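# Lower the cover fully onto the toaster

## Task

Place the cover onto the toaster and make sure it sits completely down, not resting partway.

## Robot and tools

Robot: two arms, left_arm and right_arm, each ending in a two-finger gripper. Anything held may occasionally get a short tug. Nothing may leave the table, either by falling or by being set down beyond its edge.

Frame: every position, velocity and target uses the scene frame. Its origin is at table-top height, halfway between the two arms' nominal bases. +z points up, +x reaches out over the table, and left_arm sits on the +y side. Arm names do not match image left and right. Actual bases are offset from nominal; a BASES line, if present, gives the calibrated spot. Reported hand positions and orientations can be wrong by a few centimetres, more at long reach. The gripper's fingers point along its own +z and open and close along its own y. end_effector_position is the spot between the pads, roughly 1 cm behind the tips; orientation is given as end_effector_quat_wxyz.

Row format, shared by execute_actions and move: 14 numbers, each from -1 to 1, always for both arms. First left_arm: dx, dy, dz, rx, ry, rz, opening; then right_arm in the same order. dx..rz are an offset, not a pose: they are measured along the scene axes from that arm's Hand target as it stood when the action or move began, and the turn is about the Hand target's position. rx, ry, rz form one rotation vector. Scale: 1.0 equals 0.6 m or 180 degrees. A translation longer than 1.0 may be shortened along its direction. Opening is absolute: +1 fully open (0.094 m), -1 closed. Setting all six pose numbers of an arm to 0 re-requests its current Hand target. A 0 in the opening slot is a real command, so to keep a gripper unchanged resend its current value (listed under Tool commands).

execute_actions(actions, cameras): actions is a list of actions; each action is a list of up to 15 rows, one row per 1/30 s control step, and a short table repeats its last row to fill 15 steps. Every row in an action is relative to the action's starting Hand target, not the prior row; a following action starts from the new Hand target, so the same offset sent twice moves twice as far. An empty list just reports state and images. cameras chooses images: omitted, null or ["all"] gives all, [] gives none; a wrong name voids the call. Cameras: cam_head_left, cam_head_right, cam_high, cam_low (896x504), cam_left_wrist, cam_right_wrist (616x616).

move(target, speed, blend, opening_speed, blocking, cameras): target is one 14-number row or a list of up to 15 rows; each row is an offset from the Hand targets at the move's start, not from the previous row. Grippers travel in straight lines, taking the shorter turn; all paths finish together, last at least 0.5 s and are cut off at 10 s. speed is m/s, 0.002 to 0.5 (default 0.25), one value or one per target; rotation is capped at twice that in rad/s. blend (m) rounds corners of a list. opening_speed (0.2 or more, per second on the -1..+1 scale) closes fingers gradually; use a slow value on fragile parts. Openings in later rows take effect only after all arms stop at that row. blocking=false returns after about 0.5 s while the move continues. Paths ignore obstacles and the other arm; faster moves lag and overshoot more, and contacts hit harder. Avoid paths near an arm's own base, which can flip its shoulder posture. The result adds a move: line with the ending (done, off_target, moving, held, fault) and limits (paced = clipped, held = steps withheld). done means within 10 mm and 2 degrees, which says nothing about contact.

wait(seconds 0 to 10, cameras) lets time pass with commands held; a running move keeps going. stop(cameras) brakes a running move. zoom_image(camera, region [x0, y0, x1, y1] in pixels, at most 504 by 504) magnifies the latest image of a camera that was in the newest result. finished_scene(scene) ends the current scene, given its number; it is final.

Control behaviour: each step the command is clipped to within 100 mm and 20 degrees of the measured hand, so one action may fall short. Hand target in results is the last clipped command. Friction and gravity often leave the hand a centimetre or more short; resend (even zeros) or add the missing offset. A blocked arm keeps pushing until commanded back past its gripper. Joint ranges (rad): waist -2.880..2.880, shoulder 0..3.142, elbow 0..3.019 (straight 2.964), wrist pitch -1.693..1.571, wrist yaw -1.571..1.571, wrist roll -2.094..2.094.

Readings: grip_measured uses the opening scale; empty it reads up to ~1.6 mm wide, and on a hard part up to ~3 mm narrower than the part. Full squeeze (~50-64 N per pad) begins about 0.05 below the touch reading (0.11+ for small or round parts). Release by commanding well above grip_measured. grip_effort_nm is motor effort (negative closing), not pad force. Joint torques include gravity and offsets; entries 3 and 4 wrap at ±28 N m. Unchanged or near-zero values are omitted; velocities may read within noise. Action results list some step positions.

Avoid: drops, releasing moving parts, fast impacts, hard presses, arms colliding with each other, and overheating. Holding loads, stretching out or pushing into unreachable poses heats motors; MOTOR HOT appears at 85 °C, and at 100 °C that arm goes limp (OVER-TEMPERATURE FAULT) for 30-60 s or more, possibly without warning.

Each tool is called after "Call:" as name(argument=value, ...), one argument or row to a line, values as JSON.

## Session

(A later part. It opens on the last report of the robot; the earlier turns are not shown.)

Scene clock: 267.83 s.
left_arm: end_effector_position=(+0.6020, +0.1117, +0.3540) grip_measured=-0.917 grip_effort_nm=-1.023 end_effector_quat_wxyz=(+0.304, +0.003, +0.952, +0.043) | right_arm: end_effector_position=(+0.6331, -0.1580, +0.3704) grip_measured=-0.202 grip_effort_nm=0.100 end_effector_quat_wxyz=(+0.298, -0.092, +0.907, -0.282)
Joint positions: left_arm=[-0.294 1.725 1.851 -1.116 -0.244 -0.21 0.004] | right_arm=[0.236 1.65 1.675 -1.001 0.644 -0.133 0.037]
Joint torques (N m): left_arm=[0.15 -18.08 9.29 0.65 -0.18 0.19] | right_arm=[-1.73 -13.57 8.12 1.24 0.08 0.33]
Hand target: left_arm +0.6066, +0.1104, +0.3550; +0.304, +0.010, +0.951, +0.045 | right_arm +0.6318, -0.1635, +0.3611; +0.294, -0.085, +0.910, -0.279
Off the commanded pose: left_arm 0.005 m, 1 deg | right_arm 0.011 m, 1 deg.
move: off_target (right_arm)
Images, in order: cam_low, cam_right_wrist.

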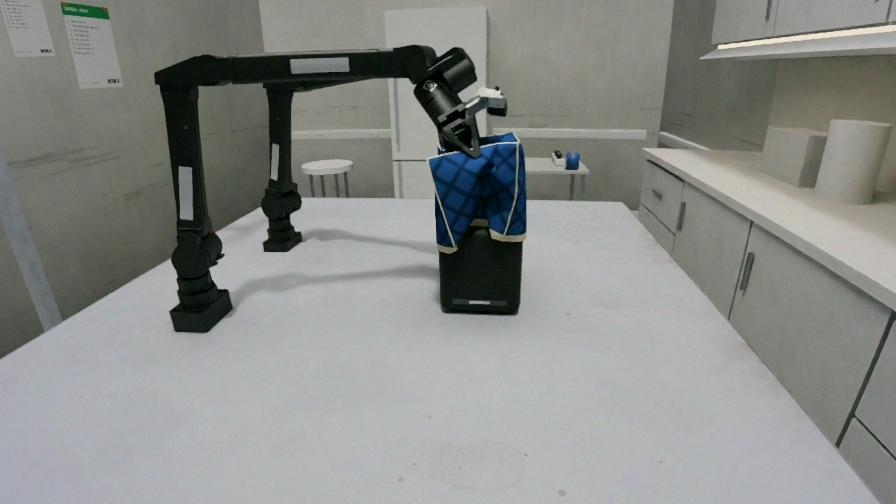

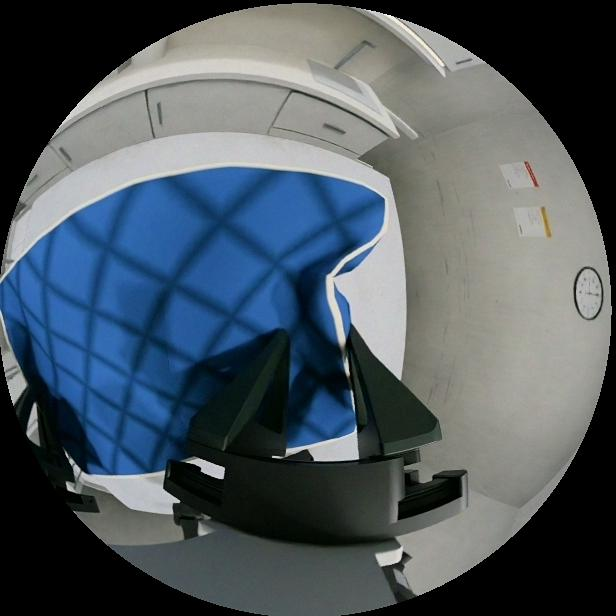

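Call:
move(
  target=[
    [0,0,0,0,0,0,-1,0,0,-0.015,0,0,0,-1],
    [0,0,0,0,0,0,-1,-0.005,-0.01,0.14,-0.08,0,0,-1],
  ],
  opening_speed=0.8,
  speed=0.12,
  cameras=["cam_low","cam_right_wrist","cam_high"],
)

Call:
zoom_image(
  camera="cam_low",
  region=[380, 80, 560, 330],
)

Scene clock: 273.93 s.
left_arm: end_effector_position=(+0.6021, +0.1122, +0.3541) grip_measured=-0.917 grip_effort_nm=-1.023 end_effector_quat_wxyz=(+0.304, +0.002, +0.952, +0.044) | right_arm: end_effector_position=(+0.6183, -0.1630, +0.4000) grip_measured=-0.946 grip_effort_nm=-1.033 end_effector_quat_wxyz=(+0.256, -0.134, +0.879, -0.378)
Joint positions: left_arm=[-0.294 1.725 1.851 -1.116 -0.246 -0.21 0.004] | right_arm=[0.273 1.657 1.732 -1.112 0.827 -0.232 0.003]
Joint torques (N m): left_arm=[-0.09 -18.43 9.24 0.73 -0.06 0.19] | right_arm=[-1.67 -13.8 17.14 0.65 1.65 -0.16]
Hand target: left_arm +0.6066, +0.1103, +0.3550; +0.304, +0.010, +0.951, +0.045 | right_arm +0.6287, -0.1693, +0.4451; +0.281, -0.122, +0.868, -0.391
Off the commanded pose: left_arm 0.005 m, 1 deg | right_arm 0.047 m, 4 deg.
move: off_target (right_arm)
Images, in order: cam_high, cam_low, cam_right_wrist.

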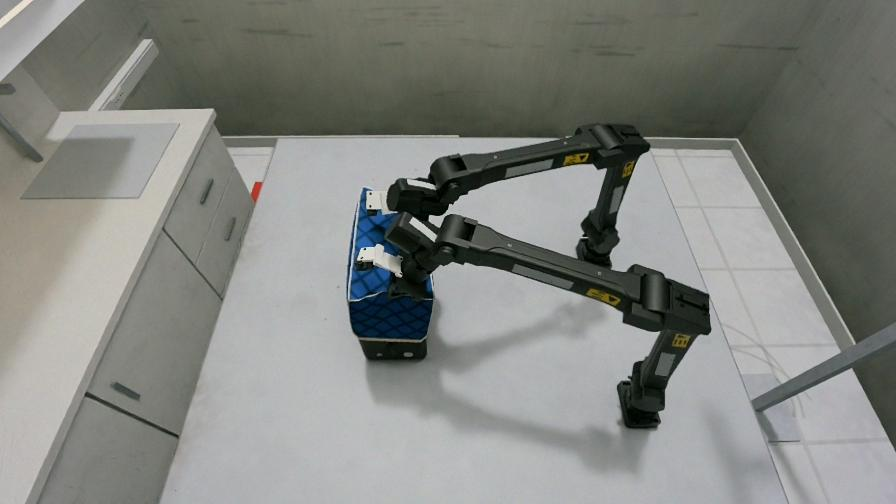

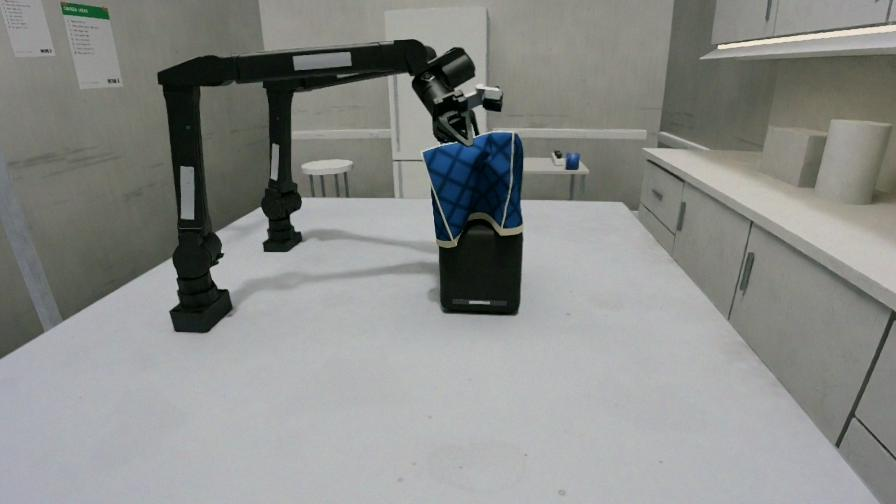

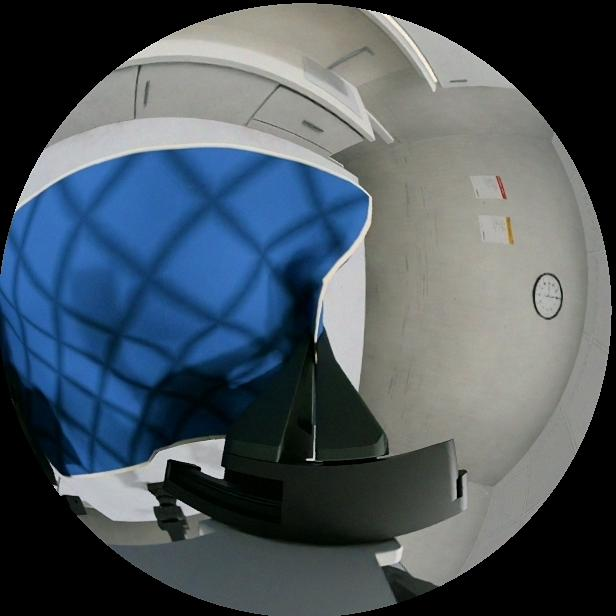

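Scaled by 2.016.

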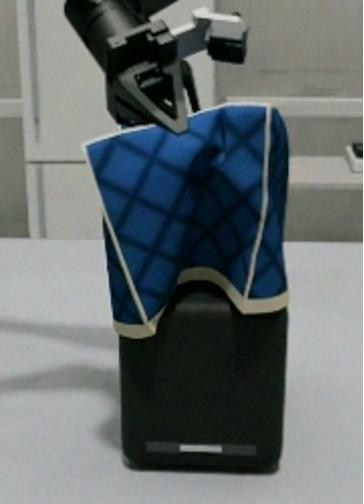

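Call:
move(
  target=[0,0,0.05,0,0,0,-1,0.015,-0.03,0.07,0,0,0,-1],
  speed=0.12,
  cameras=["cam_low","cam_high"],
)

Call:
zoom_image(
  camera="cam_low",
  region=[380, 80, 560, 330],
)

Scene clock: 279.27 s.
left_arm: end_effector_position=(+0.5990, +0.1128, +0.3875) grip_measured=-0.917 grip_effort_nm=-1.023 end_effector_quat_wxyz=(+0.309, +0.002, +0.950, +0.042) | right_arm: end_effector_position=(+0.6268, -0.1641, +0.4527) grip_measured=-0.946 grip_effort_nm=-1.038 end_effector_quat_wxyz=(+0.269, -0.141, +0.875, -0.377)
Joint positions: left_arm=[-0.294 1.725 1.936 -1.19 -0.244 -0.21 0.004] | right_arm=[0.265 1.676 1.886 -1.197 0.817 -0.277 0.003]
Joint torques (N m): left_arm=[-0.15 -16.62 10.13 0.39 -0.14 0.23] | right_arm=[-3.9 -13.22 16.61 0.77 1.26 -0.15]
Hand target: left_arm +0.6067, +0.1103, +0.3851; +0.304, +0.010, +0.951, +0.045 | right_arm +0.6377, -0.1873, +0.4871; +0.281, -0.122, +0.868, -0.391
Off the commanded pose: left_arm 0.008 m, 1 deg | right_arm 0.043 m, 3 deg.
move: off_target (right_arm)
Images, in order: cam_high, cam_low.

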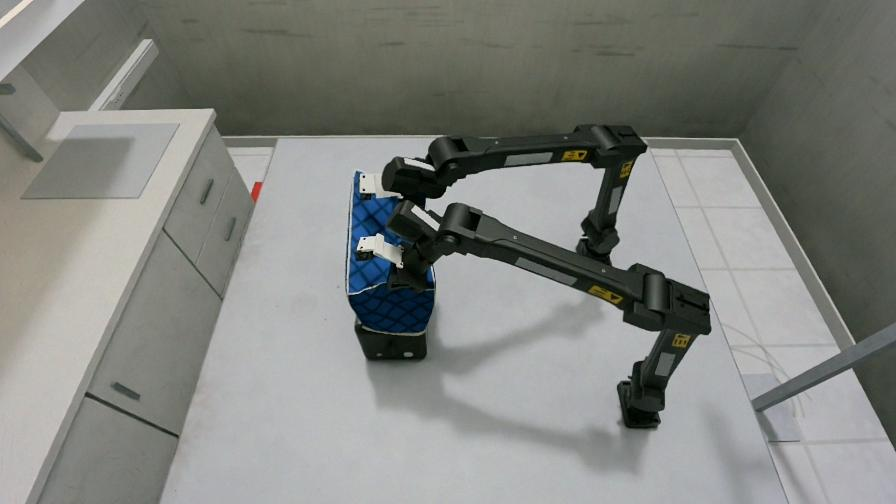

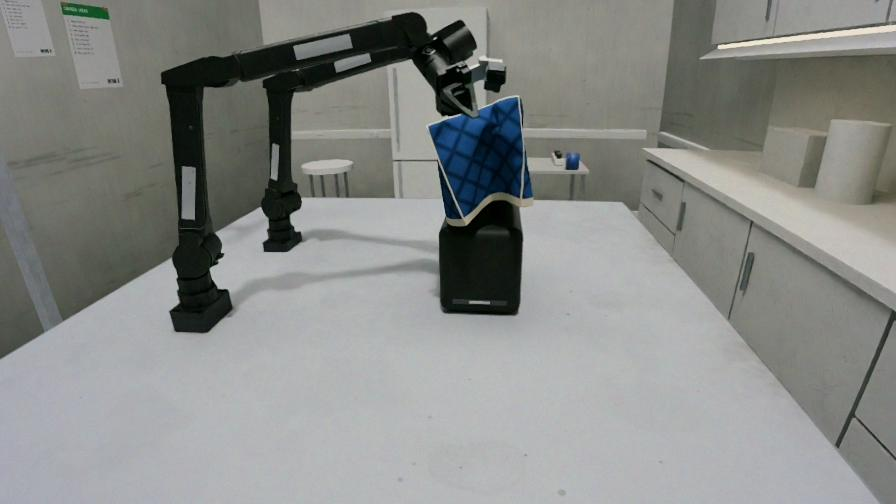

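Scaled by 2.016.

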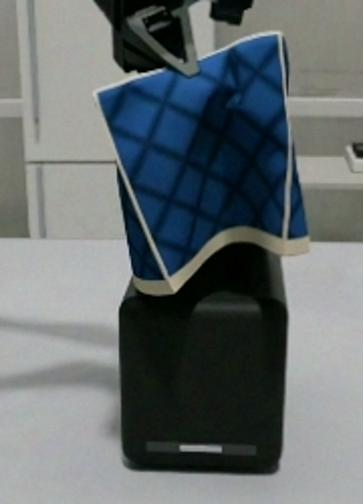

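Call:
move(
  target=[0,0,0.0,0,0,0,-1,-0.015,-0.03,0.03,0,0.075,0,-1],
  speed=0.12,
  cameras=["cam_low","cam_high","cam_head_right"],
)

Call:
zoom_image(
  camera="cam_low",
  region=[380, 80, 560, 330],
)

Scene clock: 285.73 s.
left_arm: end_effector_position=(+0.5983, +0.1046, +0.3920) grip_measured=-0.917 grip_effort_nm=-1.023 end_effector_quat_wxyz=(+0.312, +0.007, +0.949, +0.034) | right_arm: end_effector_position=(+0.6226, -0.1718, +0.4732) grip_measured=-0.946 grip_effort_nm=-1.043 end_effector_quat_wxyz=(+0.168, -0.191, +0.898, -0.358)
Joint positions: left_arm=[-0.303 1.725 1.945 -1.19 -0.234 -0.21 0.004] | right_arm=[0.24 1.82 2.213 -1.599 0.745 -0.286 0.003]
Joint torques (N m): left_arm=[0.62 -16.56 9.51 0.32 -0.52 0.19] | right_arm=[-4.78 -14.74 15.49 0.29 1.44 -0.11]
Hand target: left_arm +0.6067, +0.1103, +0.3851; +0.304, +0.010, +0.951, +0.045 | right_arm +0.6287, -0.2053, +0.5051; +0.177, -0.167, +0.895, -0.374
Off the commanded pose: left_arm 0.012 m, 2 deg | right_arm 0.047 m, 3 deg.
move: off_target (left_arm, right_arm)
Images, in order: cam_head_right, cam_high, cam_low.

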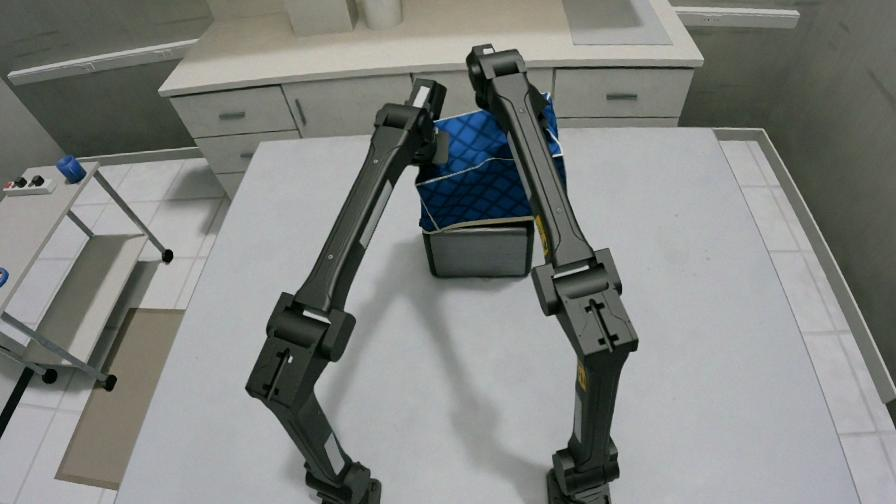

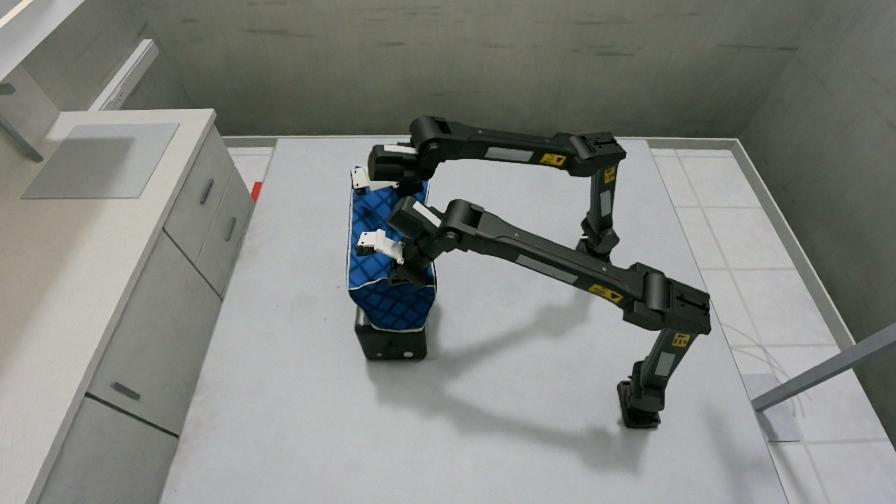

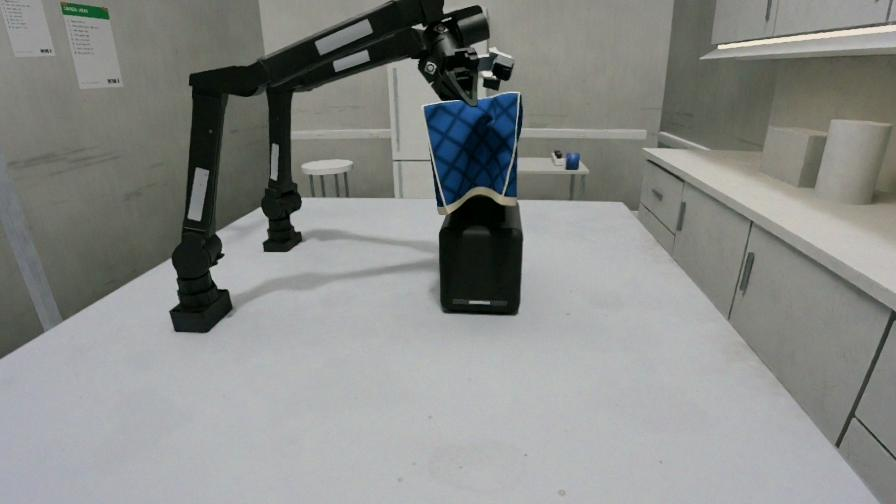

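Scaled by 2.016.

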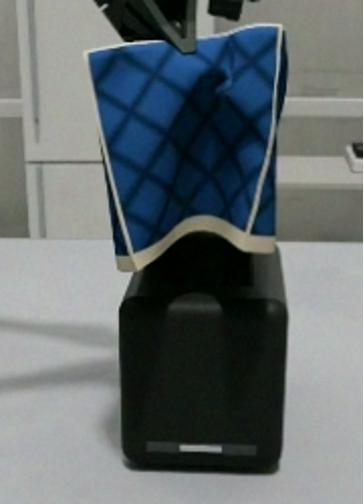

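Call:
move(
  target=[0,0,0.0,0,0,0,-1,0.0,0.075,-0.01,0,0.0,0,-1],
  speed=0.12,
  cameras=["cam_low","cam_head_left","cam_head_right"],
)

Call:
zoom_image(
  camera="cam_low",
  region=[380, 80, 560, 330],
)

Scene clock: 290.53 s.
left_arm: end_effector_position=(+0.5981, +0.1058, +0.3919) grip_measured=-0.917 grip_effort_nm=-1.018 end_effector_quat_wxyz=(+0.312, +0.007, +0.949, +0.038) | right_arm: end_effector_position=(+0.6233, -0.1630, +0.4788) grip_measured=-0.946 grip_effort_nm=-1.038 end_effector_quat_wxyz=(+0.163, -0.177, +0.898, -0.369)
Joint positions: left_arm=[-0.303 1.725 1.945 -1.193 -0.241 -0.21 0.004] | right_arm=[0.261 1.861 2.286 -1.67 0.78 -0.225 0.003]
Joint torques (N m): left_arm=[0.38 -16.73 9.37 0.39 -0.24 0.19] | right_arm=[-0.62 -14.15 14.71 0.31 1.13 0.17]
Hand target: left_arm +0.6067, +0.1104, +0.3851; +0.304, +0.010, +0.951, +0.045 | right_arm +0.6287, -0.1604, +0.4991; +0.177, -0.166, +0.895, -0.374
Off the commanded pose: left_arm 0.012 m, 1 deg | right_arm 0.021 m, 2 deg.
joint sent to its limit (right arm) — joint 4 (wrist pitch), lower limit. The joint targets still meet the commanded pose.
move: off_target (left_arm, right_arm)
Images, in order: cam_head_left, cam_head_right, cam_low.

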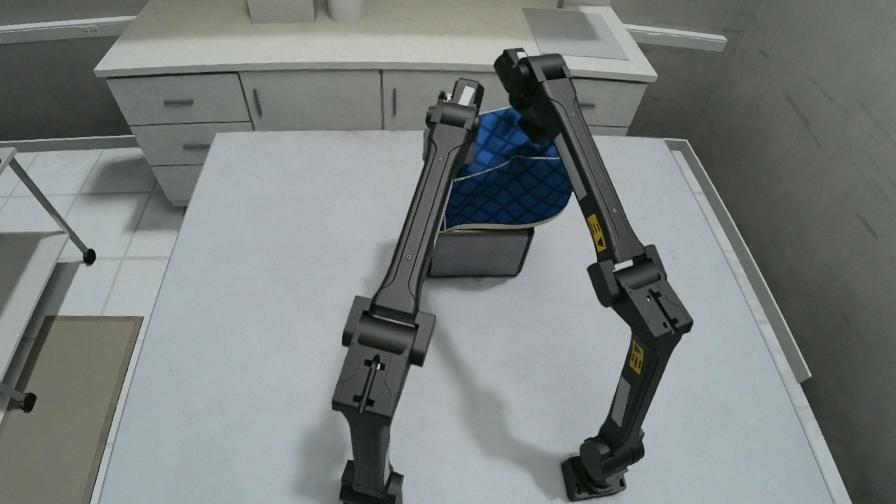

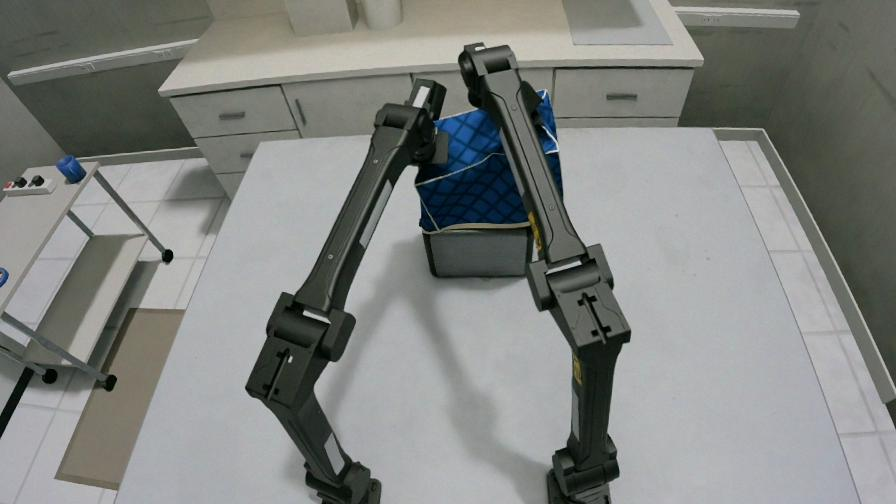

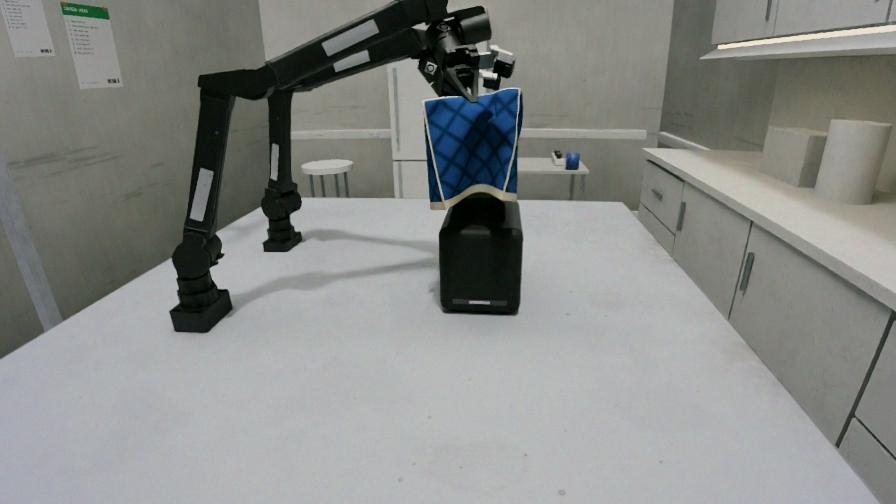

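Scaled by 2.016.

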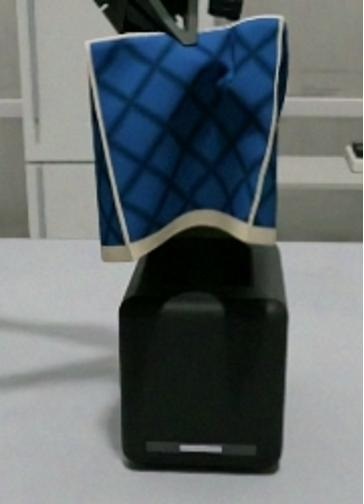

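Call:
move(
  target=[
    [0,-0.03,0.075,0,0,0,-1,0.0,-0.07,0.01,0,0.0,0,-1],
    [0,-0.05,0.075,0,0,0,-1,0.0,-0.09,-0.12,0,0.0,0,-1],
  ],
  speed=0.1,
  blend=0.02,
  cameras=["cam_low","cam_head_left","cam_high"],
)

Call:
zoom_image(
  camera="cam_low",
  region=[380, 80, 560, 330],
)

Scene clock: 300.43 s.
left_arm: end_effector_position=(+0.6003, +0.0825, +0.4138) grip_measured=-0.917 grip_effort_nm=-1.033 end_effector_quat_wxyz=(+0.290, +0.012, +0.956, +0.044) | right_arm: end_effector_position=(+0.6344, -0.1979, +0.4148) grip_measured=-0.946 grip_effort_nm=-1.038 end_effector_quat_wxyz=(+0.175, -0.169, +0.897, -0.368)
Joint positions: left_arm=[-0.34 1.812 2.143 -1.359 -0.26 -0.238 0.004] | right_arm=[0.196 1.766 1.965 -1.362 0.756 -0.303 0.003]
Joint torques (N m): left_arm=[-0.32 -18.9 11.3 0.38 -0.59 0.08] | right_arm=[-2.84 -16.5 8.62 1.02 0.67 -0.11]
Hand target: left_arm +0.6068, +0.0805, +0.4298; +0.304, +0.010, +0.951, +0.045 | right_arm +0.6288, -0.2144, +0.4270; +0.177, -0.167, +0.895, -0.374
Off the commanded pose: left_arm 0.018 m, 2 deg | right_arm 0.021 m, 1 deg.
move: off_target (left_arm, right_arm)
Images, in order: cam_head_left, cam_high, cam_low.

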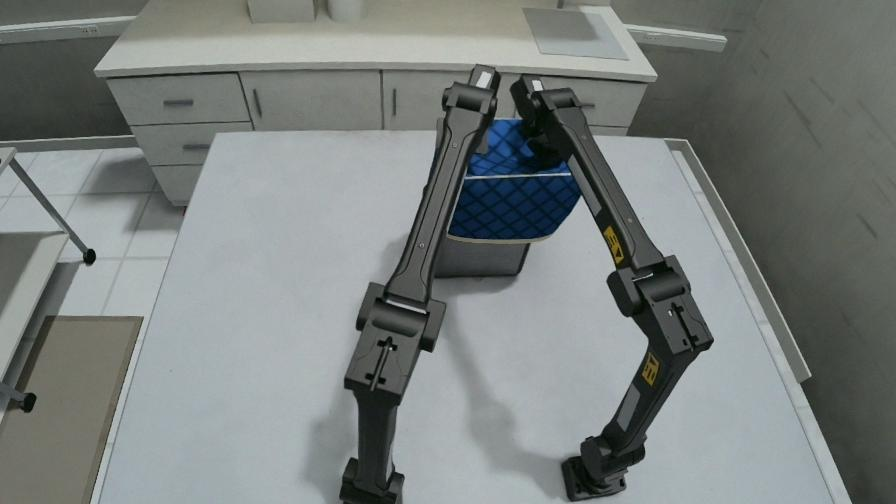

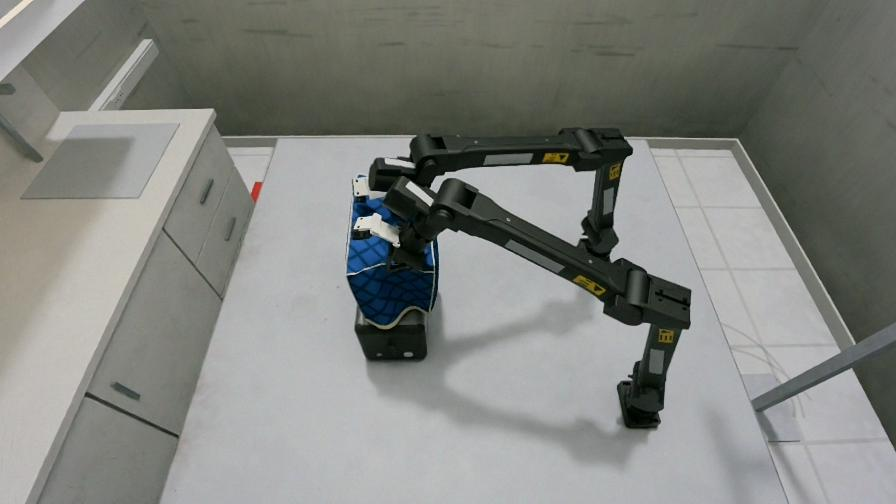

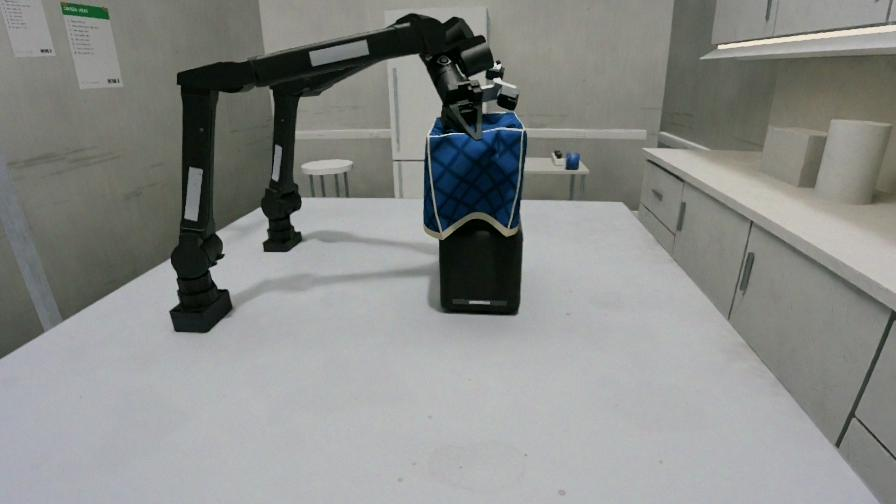

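Scaled by 2.016.

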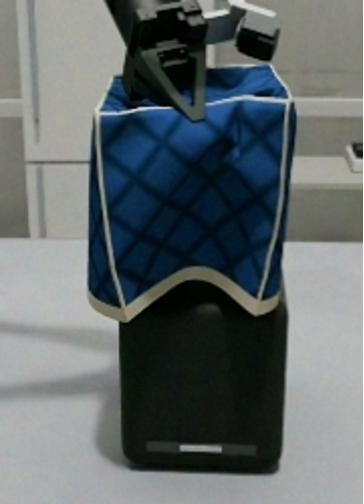

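Call:
move(
  target=[0,0.01,0.0,0,0,0,-1,0.0,-0.01,-0.09,0,0.0,0,-1],
  speed=0.1,
  cameras=["cam_low","cam_head_left","cam_high"],
)

Call:
zoom_image(
  camera="cam_low",
  region=[380, 80, 560, 330],
)

Scene clock: 306.23 s.
left_arm: end_effector_position=(+0.5997, +0.0790, +0.4129) grip_measured=-0.917 grip_effort_nm=-1.028 end_effector_quat_wxyz=(+0.289, +0.014, +0.956, +0.041) | right_arm: end_effector_position=(+0.6317, -0.2002, +0.3801) grip_measured=-0.946 grip_effort_nm=-1.033 end_effector_quat_wxyz=(+0.194, -0.164, +0.895, -0.366)
Joint positions: left_arm=[-0.344 1.813 2.143 -1.359 -0.252 -0.238 0.004] | right_arm=[0.193 1.717 1.798 -1.197 0.752 -0.315 0.003]
Joint torques (N m): left_arm=[0.38 -19.6 10.66 0.62 -0.7 0.17] | right_arm=[-3.37 -14.51 7.8 0.94 0.59 -0.12]
Hand target: left_arm +0.6067, +0.0864, +0.4300; +0.304, +0.010, +0.951, +0.045 | right_arm +0.6287, -0.2203, +0.3731; +0.177, -0.167, +0.895, -0.374
Off the commanded pose: left_arm 0.020 m, 2 deg | right_arm 0.022 m, 2 deg.
move: off_target (left_arm, right_arm)
Images, in order: cam_head_left, cam_high, cam_low.

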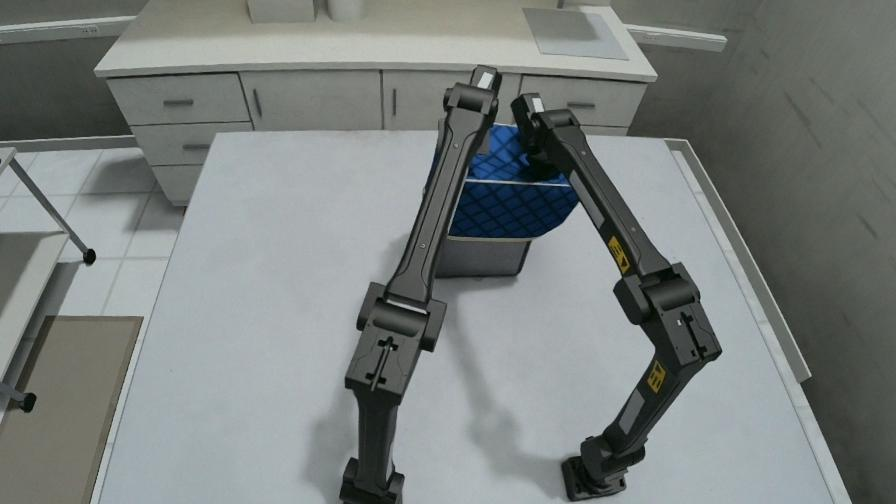

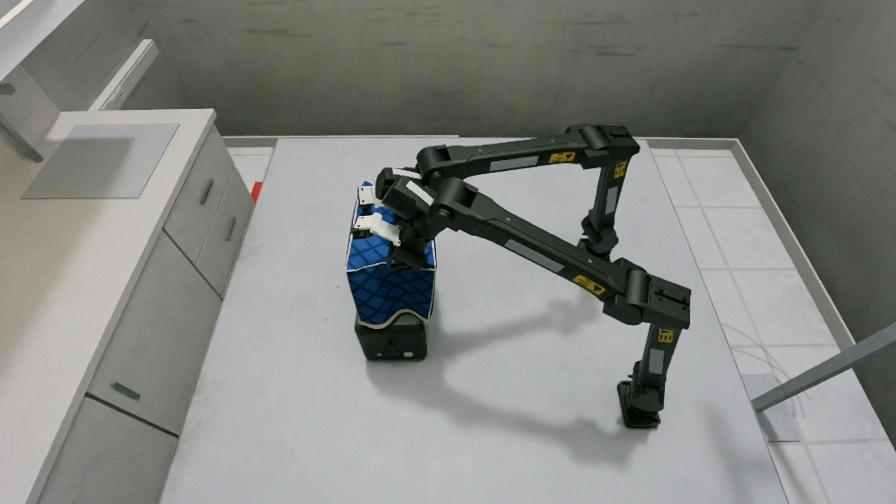

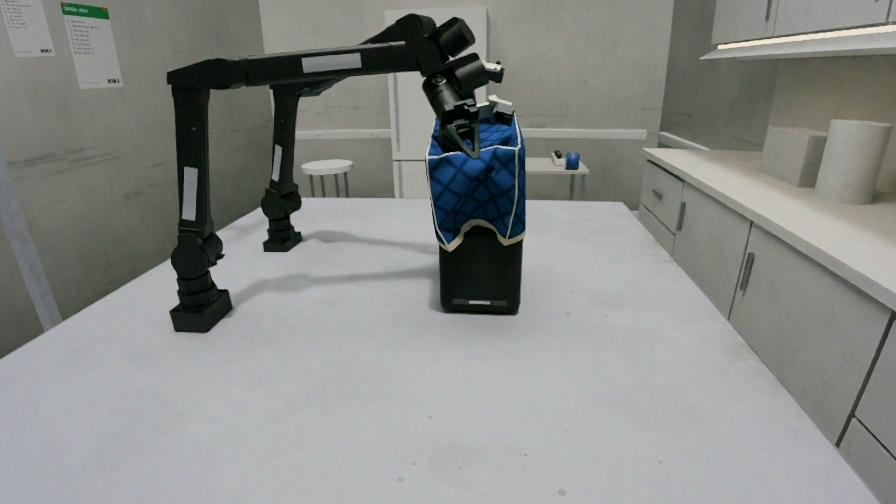

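Scaled by 2.016.

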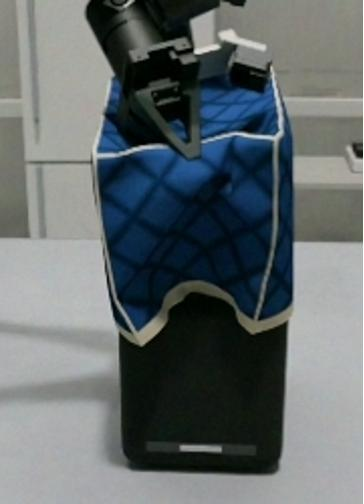

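Call:
zoom_image(
  camera="cam_low",
  region=[425, 190, 535, 260],
)

Call:
zoom_image(
  camera="cam_head_left",
  region=[420, 100, 620, 290],
)

Scaled by 4.582.

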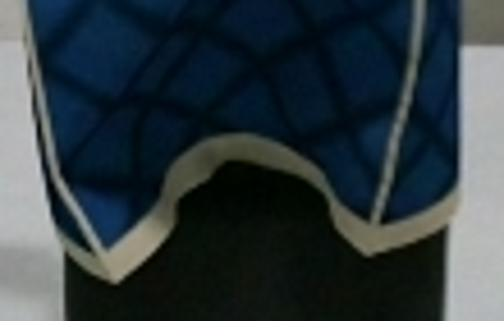

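Scaled by 2.520.

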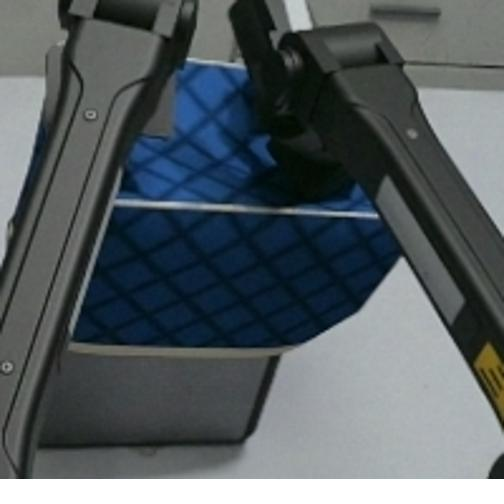

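Call:
move(
  target=[0,-0.05,0.0,0,0,0,-1,0.0,-0.05,0.03,0,0.0,0,-1],
  speed=0.1,
  cameras=["cam_low","cam_head_left","cam_head_right","cam_high"],
)

Call:
zoom_image(
  camera="cam_low",
  region=[380, 80, 560, 330],
)

Scene clock: 342.00 s.
left_arm: end_effector_position=(+0.5992, +0.0497, +0.4093) grip_measured=-0.917 grip_effort_nm=-1.018 end_effector_quat_wxyz=(+0.287, +0.019, +0.957, +0.042) | right_arm: end_effector_position=(+0.6331, -0.2301, +0.3785) grip_measured=-0.946 grip_effort_nm=-1.033 end_effector_quat_wxyz=(+0.177, -0.171, +0.898, -0.364)
Joint positions: left_arm=[-0.391 1.849 2.187 -1.382 -0.275 -0.272 0.004] | right_arm=[0.139 1.715 1.798 -1.194 0.724 -0.378 0.003]
Joint torques (N m): left_arm=[0.26 -19.55 11.56 0.36 -0.82 0.07] | right_arm=[-3.43 -15.74 9.42 1.02 0.79 -0.12]
Heat: left arm: hottest elbow 41 °C; right arm: hottest elbow 35 °C.
Hand target: left_arm +0.6067, +0.0565, +0.4301; +0.304, +0.010, +0.951, +0.045 | right_arm +0.6288, -0.2505, +0.3911; +0.177, -0.166, +0.895, -0.374
Off the commanded pose: left_arm 0.023 m, 2 deg | right_arm 0.024 m, 1 deg.
move: off_target (left_arm, right_arm)
Images, in order: cam_head_left, cam_head_right, cam_high, cam_low.

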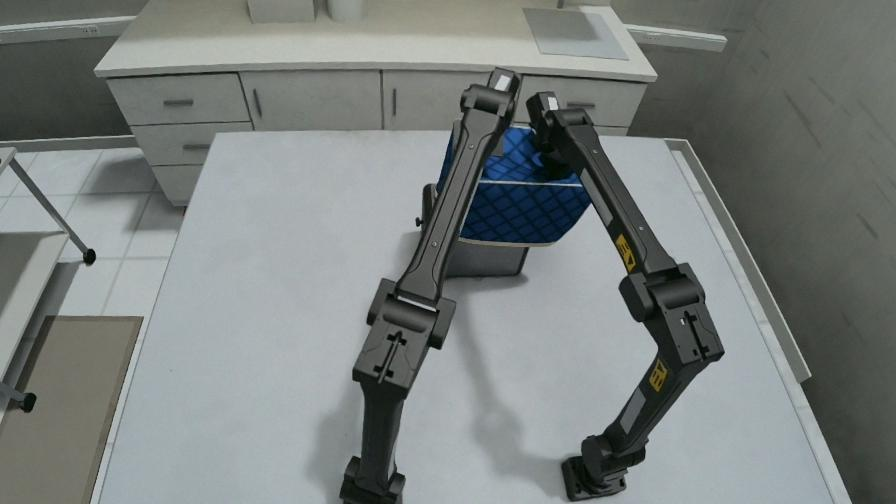

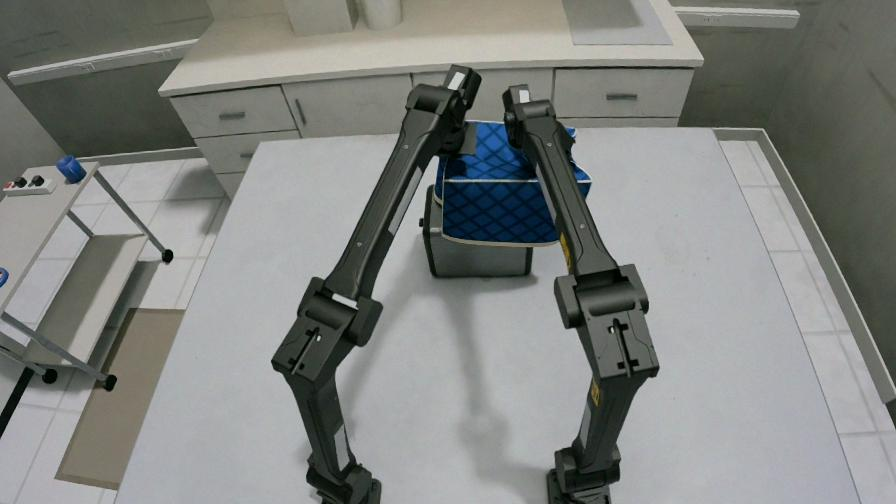

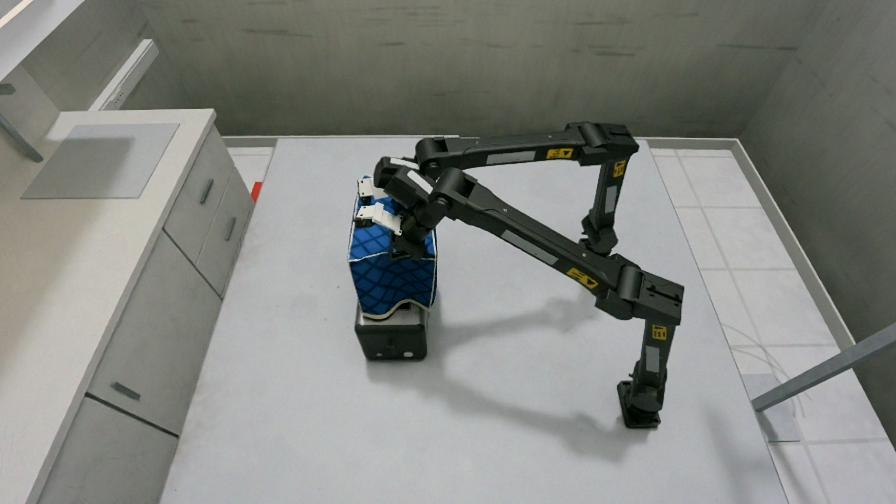

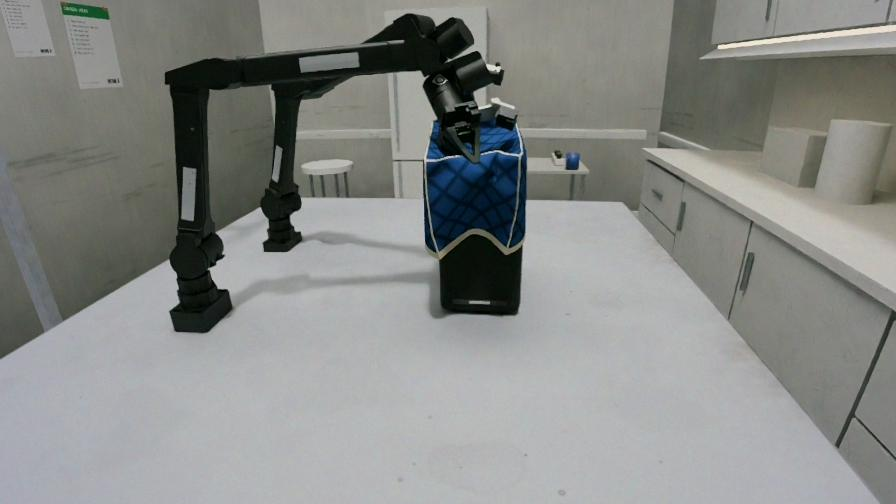

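Scaled by 2.016.

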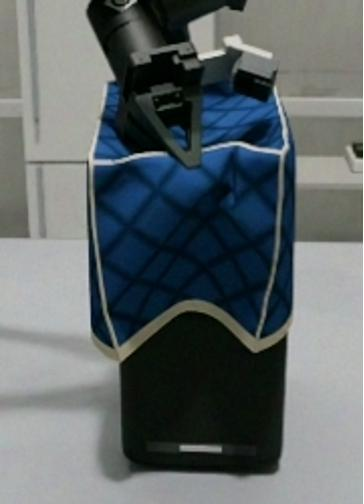

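Call:
move(
  target=[0,-0.0,0.0,0,0,0,-1,0.0,-0.01,-0.11,0.05,0.0,0,-1],
  speed=0.1,
  cameras=["cam_low","cam_head_right","cam_high"],
)

Call:
zoom_image(
  camera="cam_low",
  region=[380, 80, 560, 330],
)

Scene clock: 346.63 s.
left_arm: end_effector_position=(+0.5998, +0.0437, +0.4028) grip_measured=-0.917 grip_effort_nm=-1.028 end_effector_quat_wxyz=(+0.283, +0.022, +0.958, +0.042) | right_arm: end_effector_position=(+0.6339, -0.2268, +0.3250) grip_measured=-0.945 grip_effort_nm=-1.038 end_effector_quat_wxyz=(+0.197, -0.172, +0.920, -0.293)
Joint positions: left_arm=[-0.399 1.858 2.187 -1.382 -0.275 -0.275 0.004] | right_arm=[0.108 1.693 1.663 -1.061 0.562 -0.367 0.003]
Joint torques (N m): left_arm=[1.14 -20.72 11.44 0.32 -0.82 0.09] | right_arm=[-4.37 -14.68 8.17 1.06 0.8 0.17]
Hand target: left_arm +0.6067, +0.0565, +0.4300; +0.304, +0.010, +0.951, +0.045 | right_arm +0.6287, -0.2563, +0.3250; +0.190, -0.152, +0.922, -0.302
Off the commanded pose: left_arm 0.031 m, 3 deg | right_arm 0.030 m, 3 deg.
move: off_target (left_arm, right_arm)
Images, in order: cam_head_right, cam_high, cam_low.

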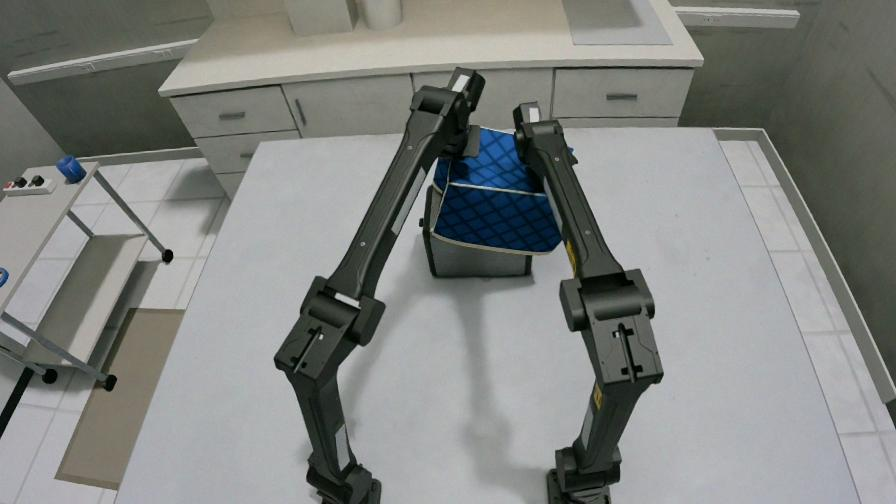

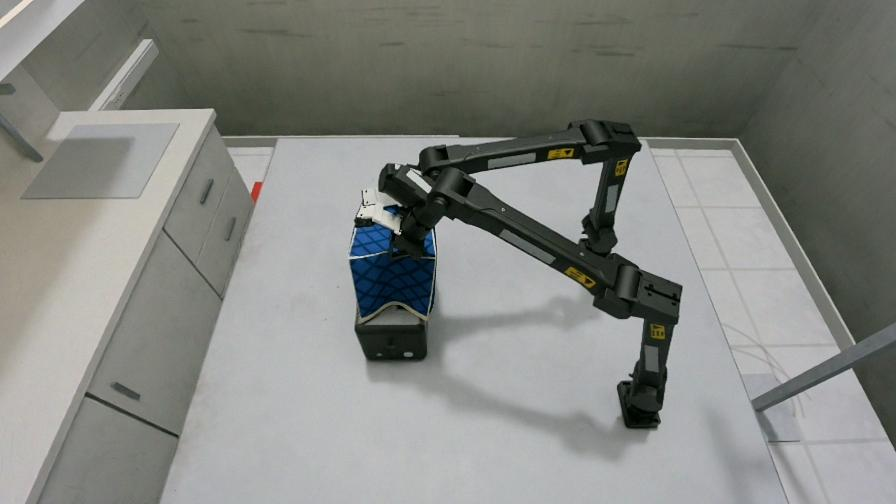

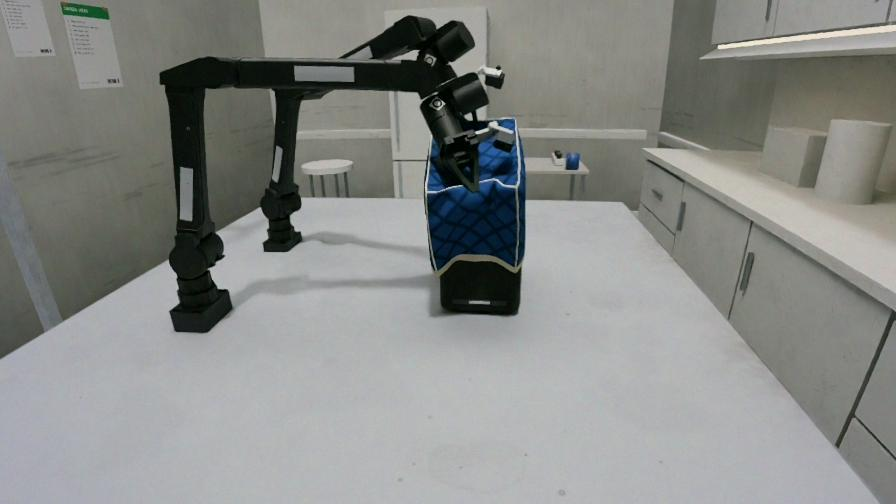

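Scaled by 2.016.

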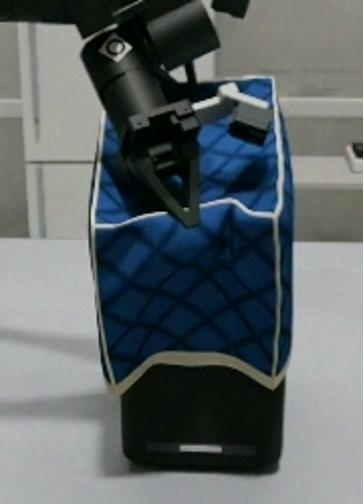

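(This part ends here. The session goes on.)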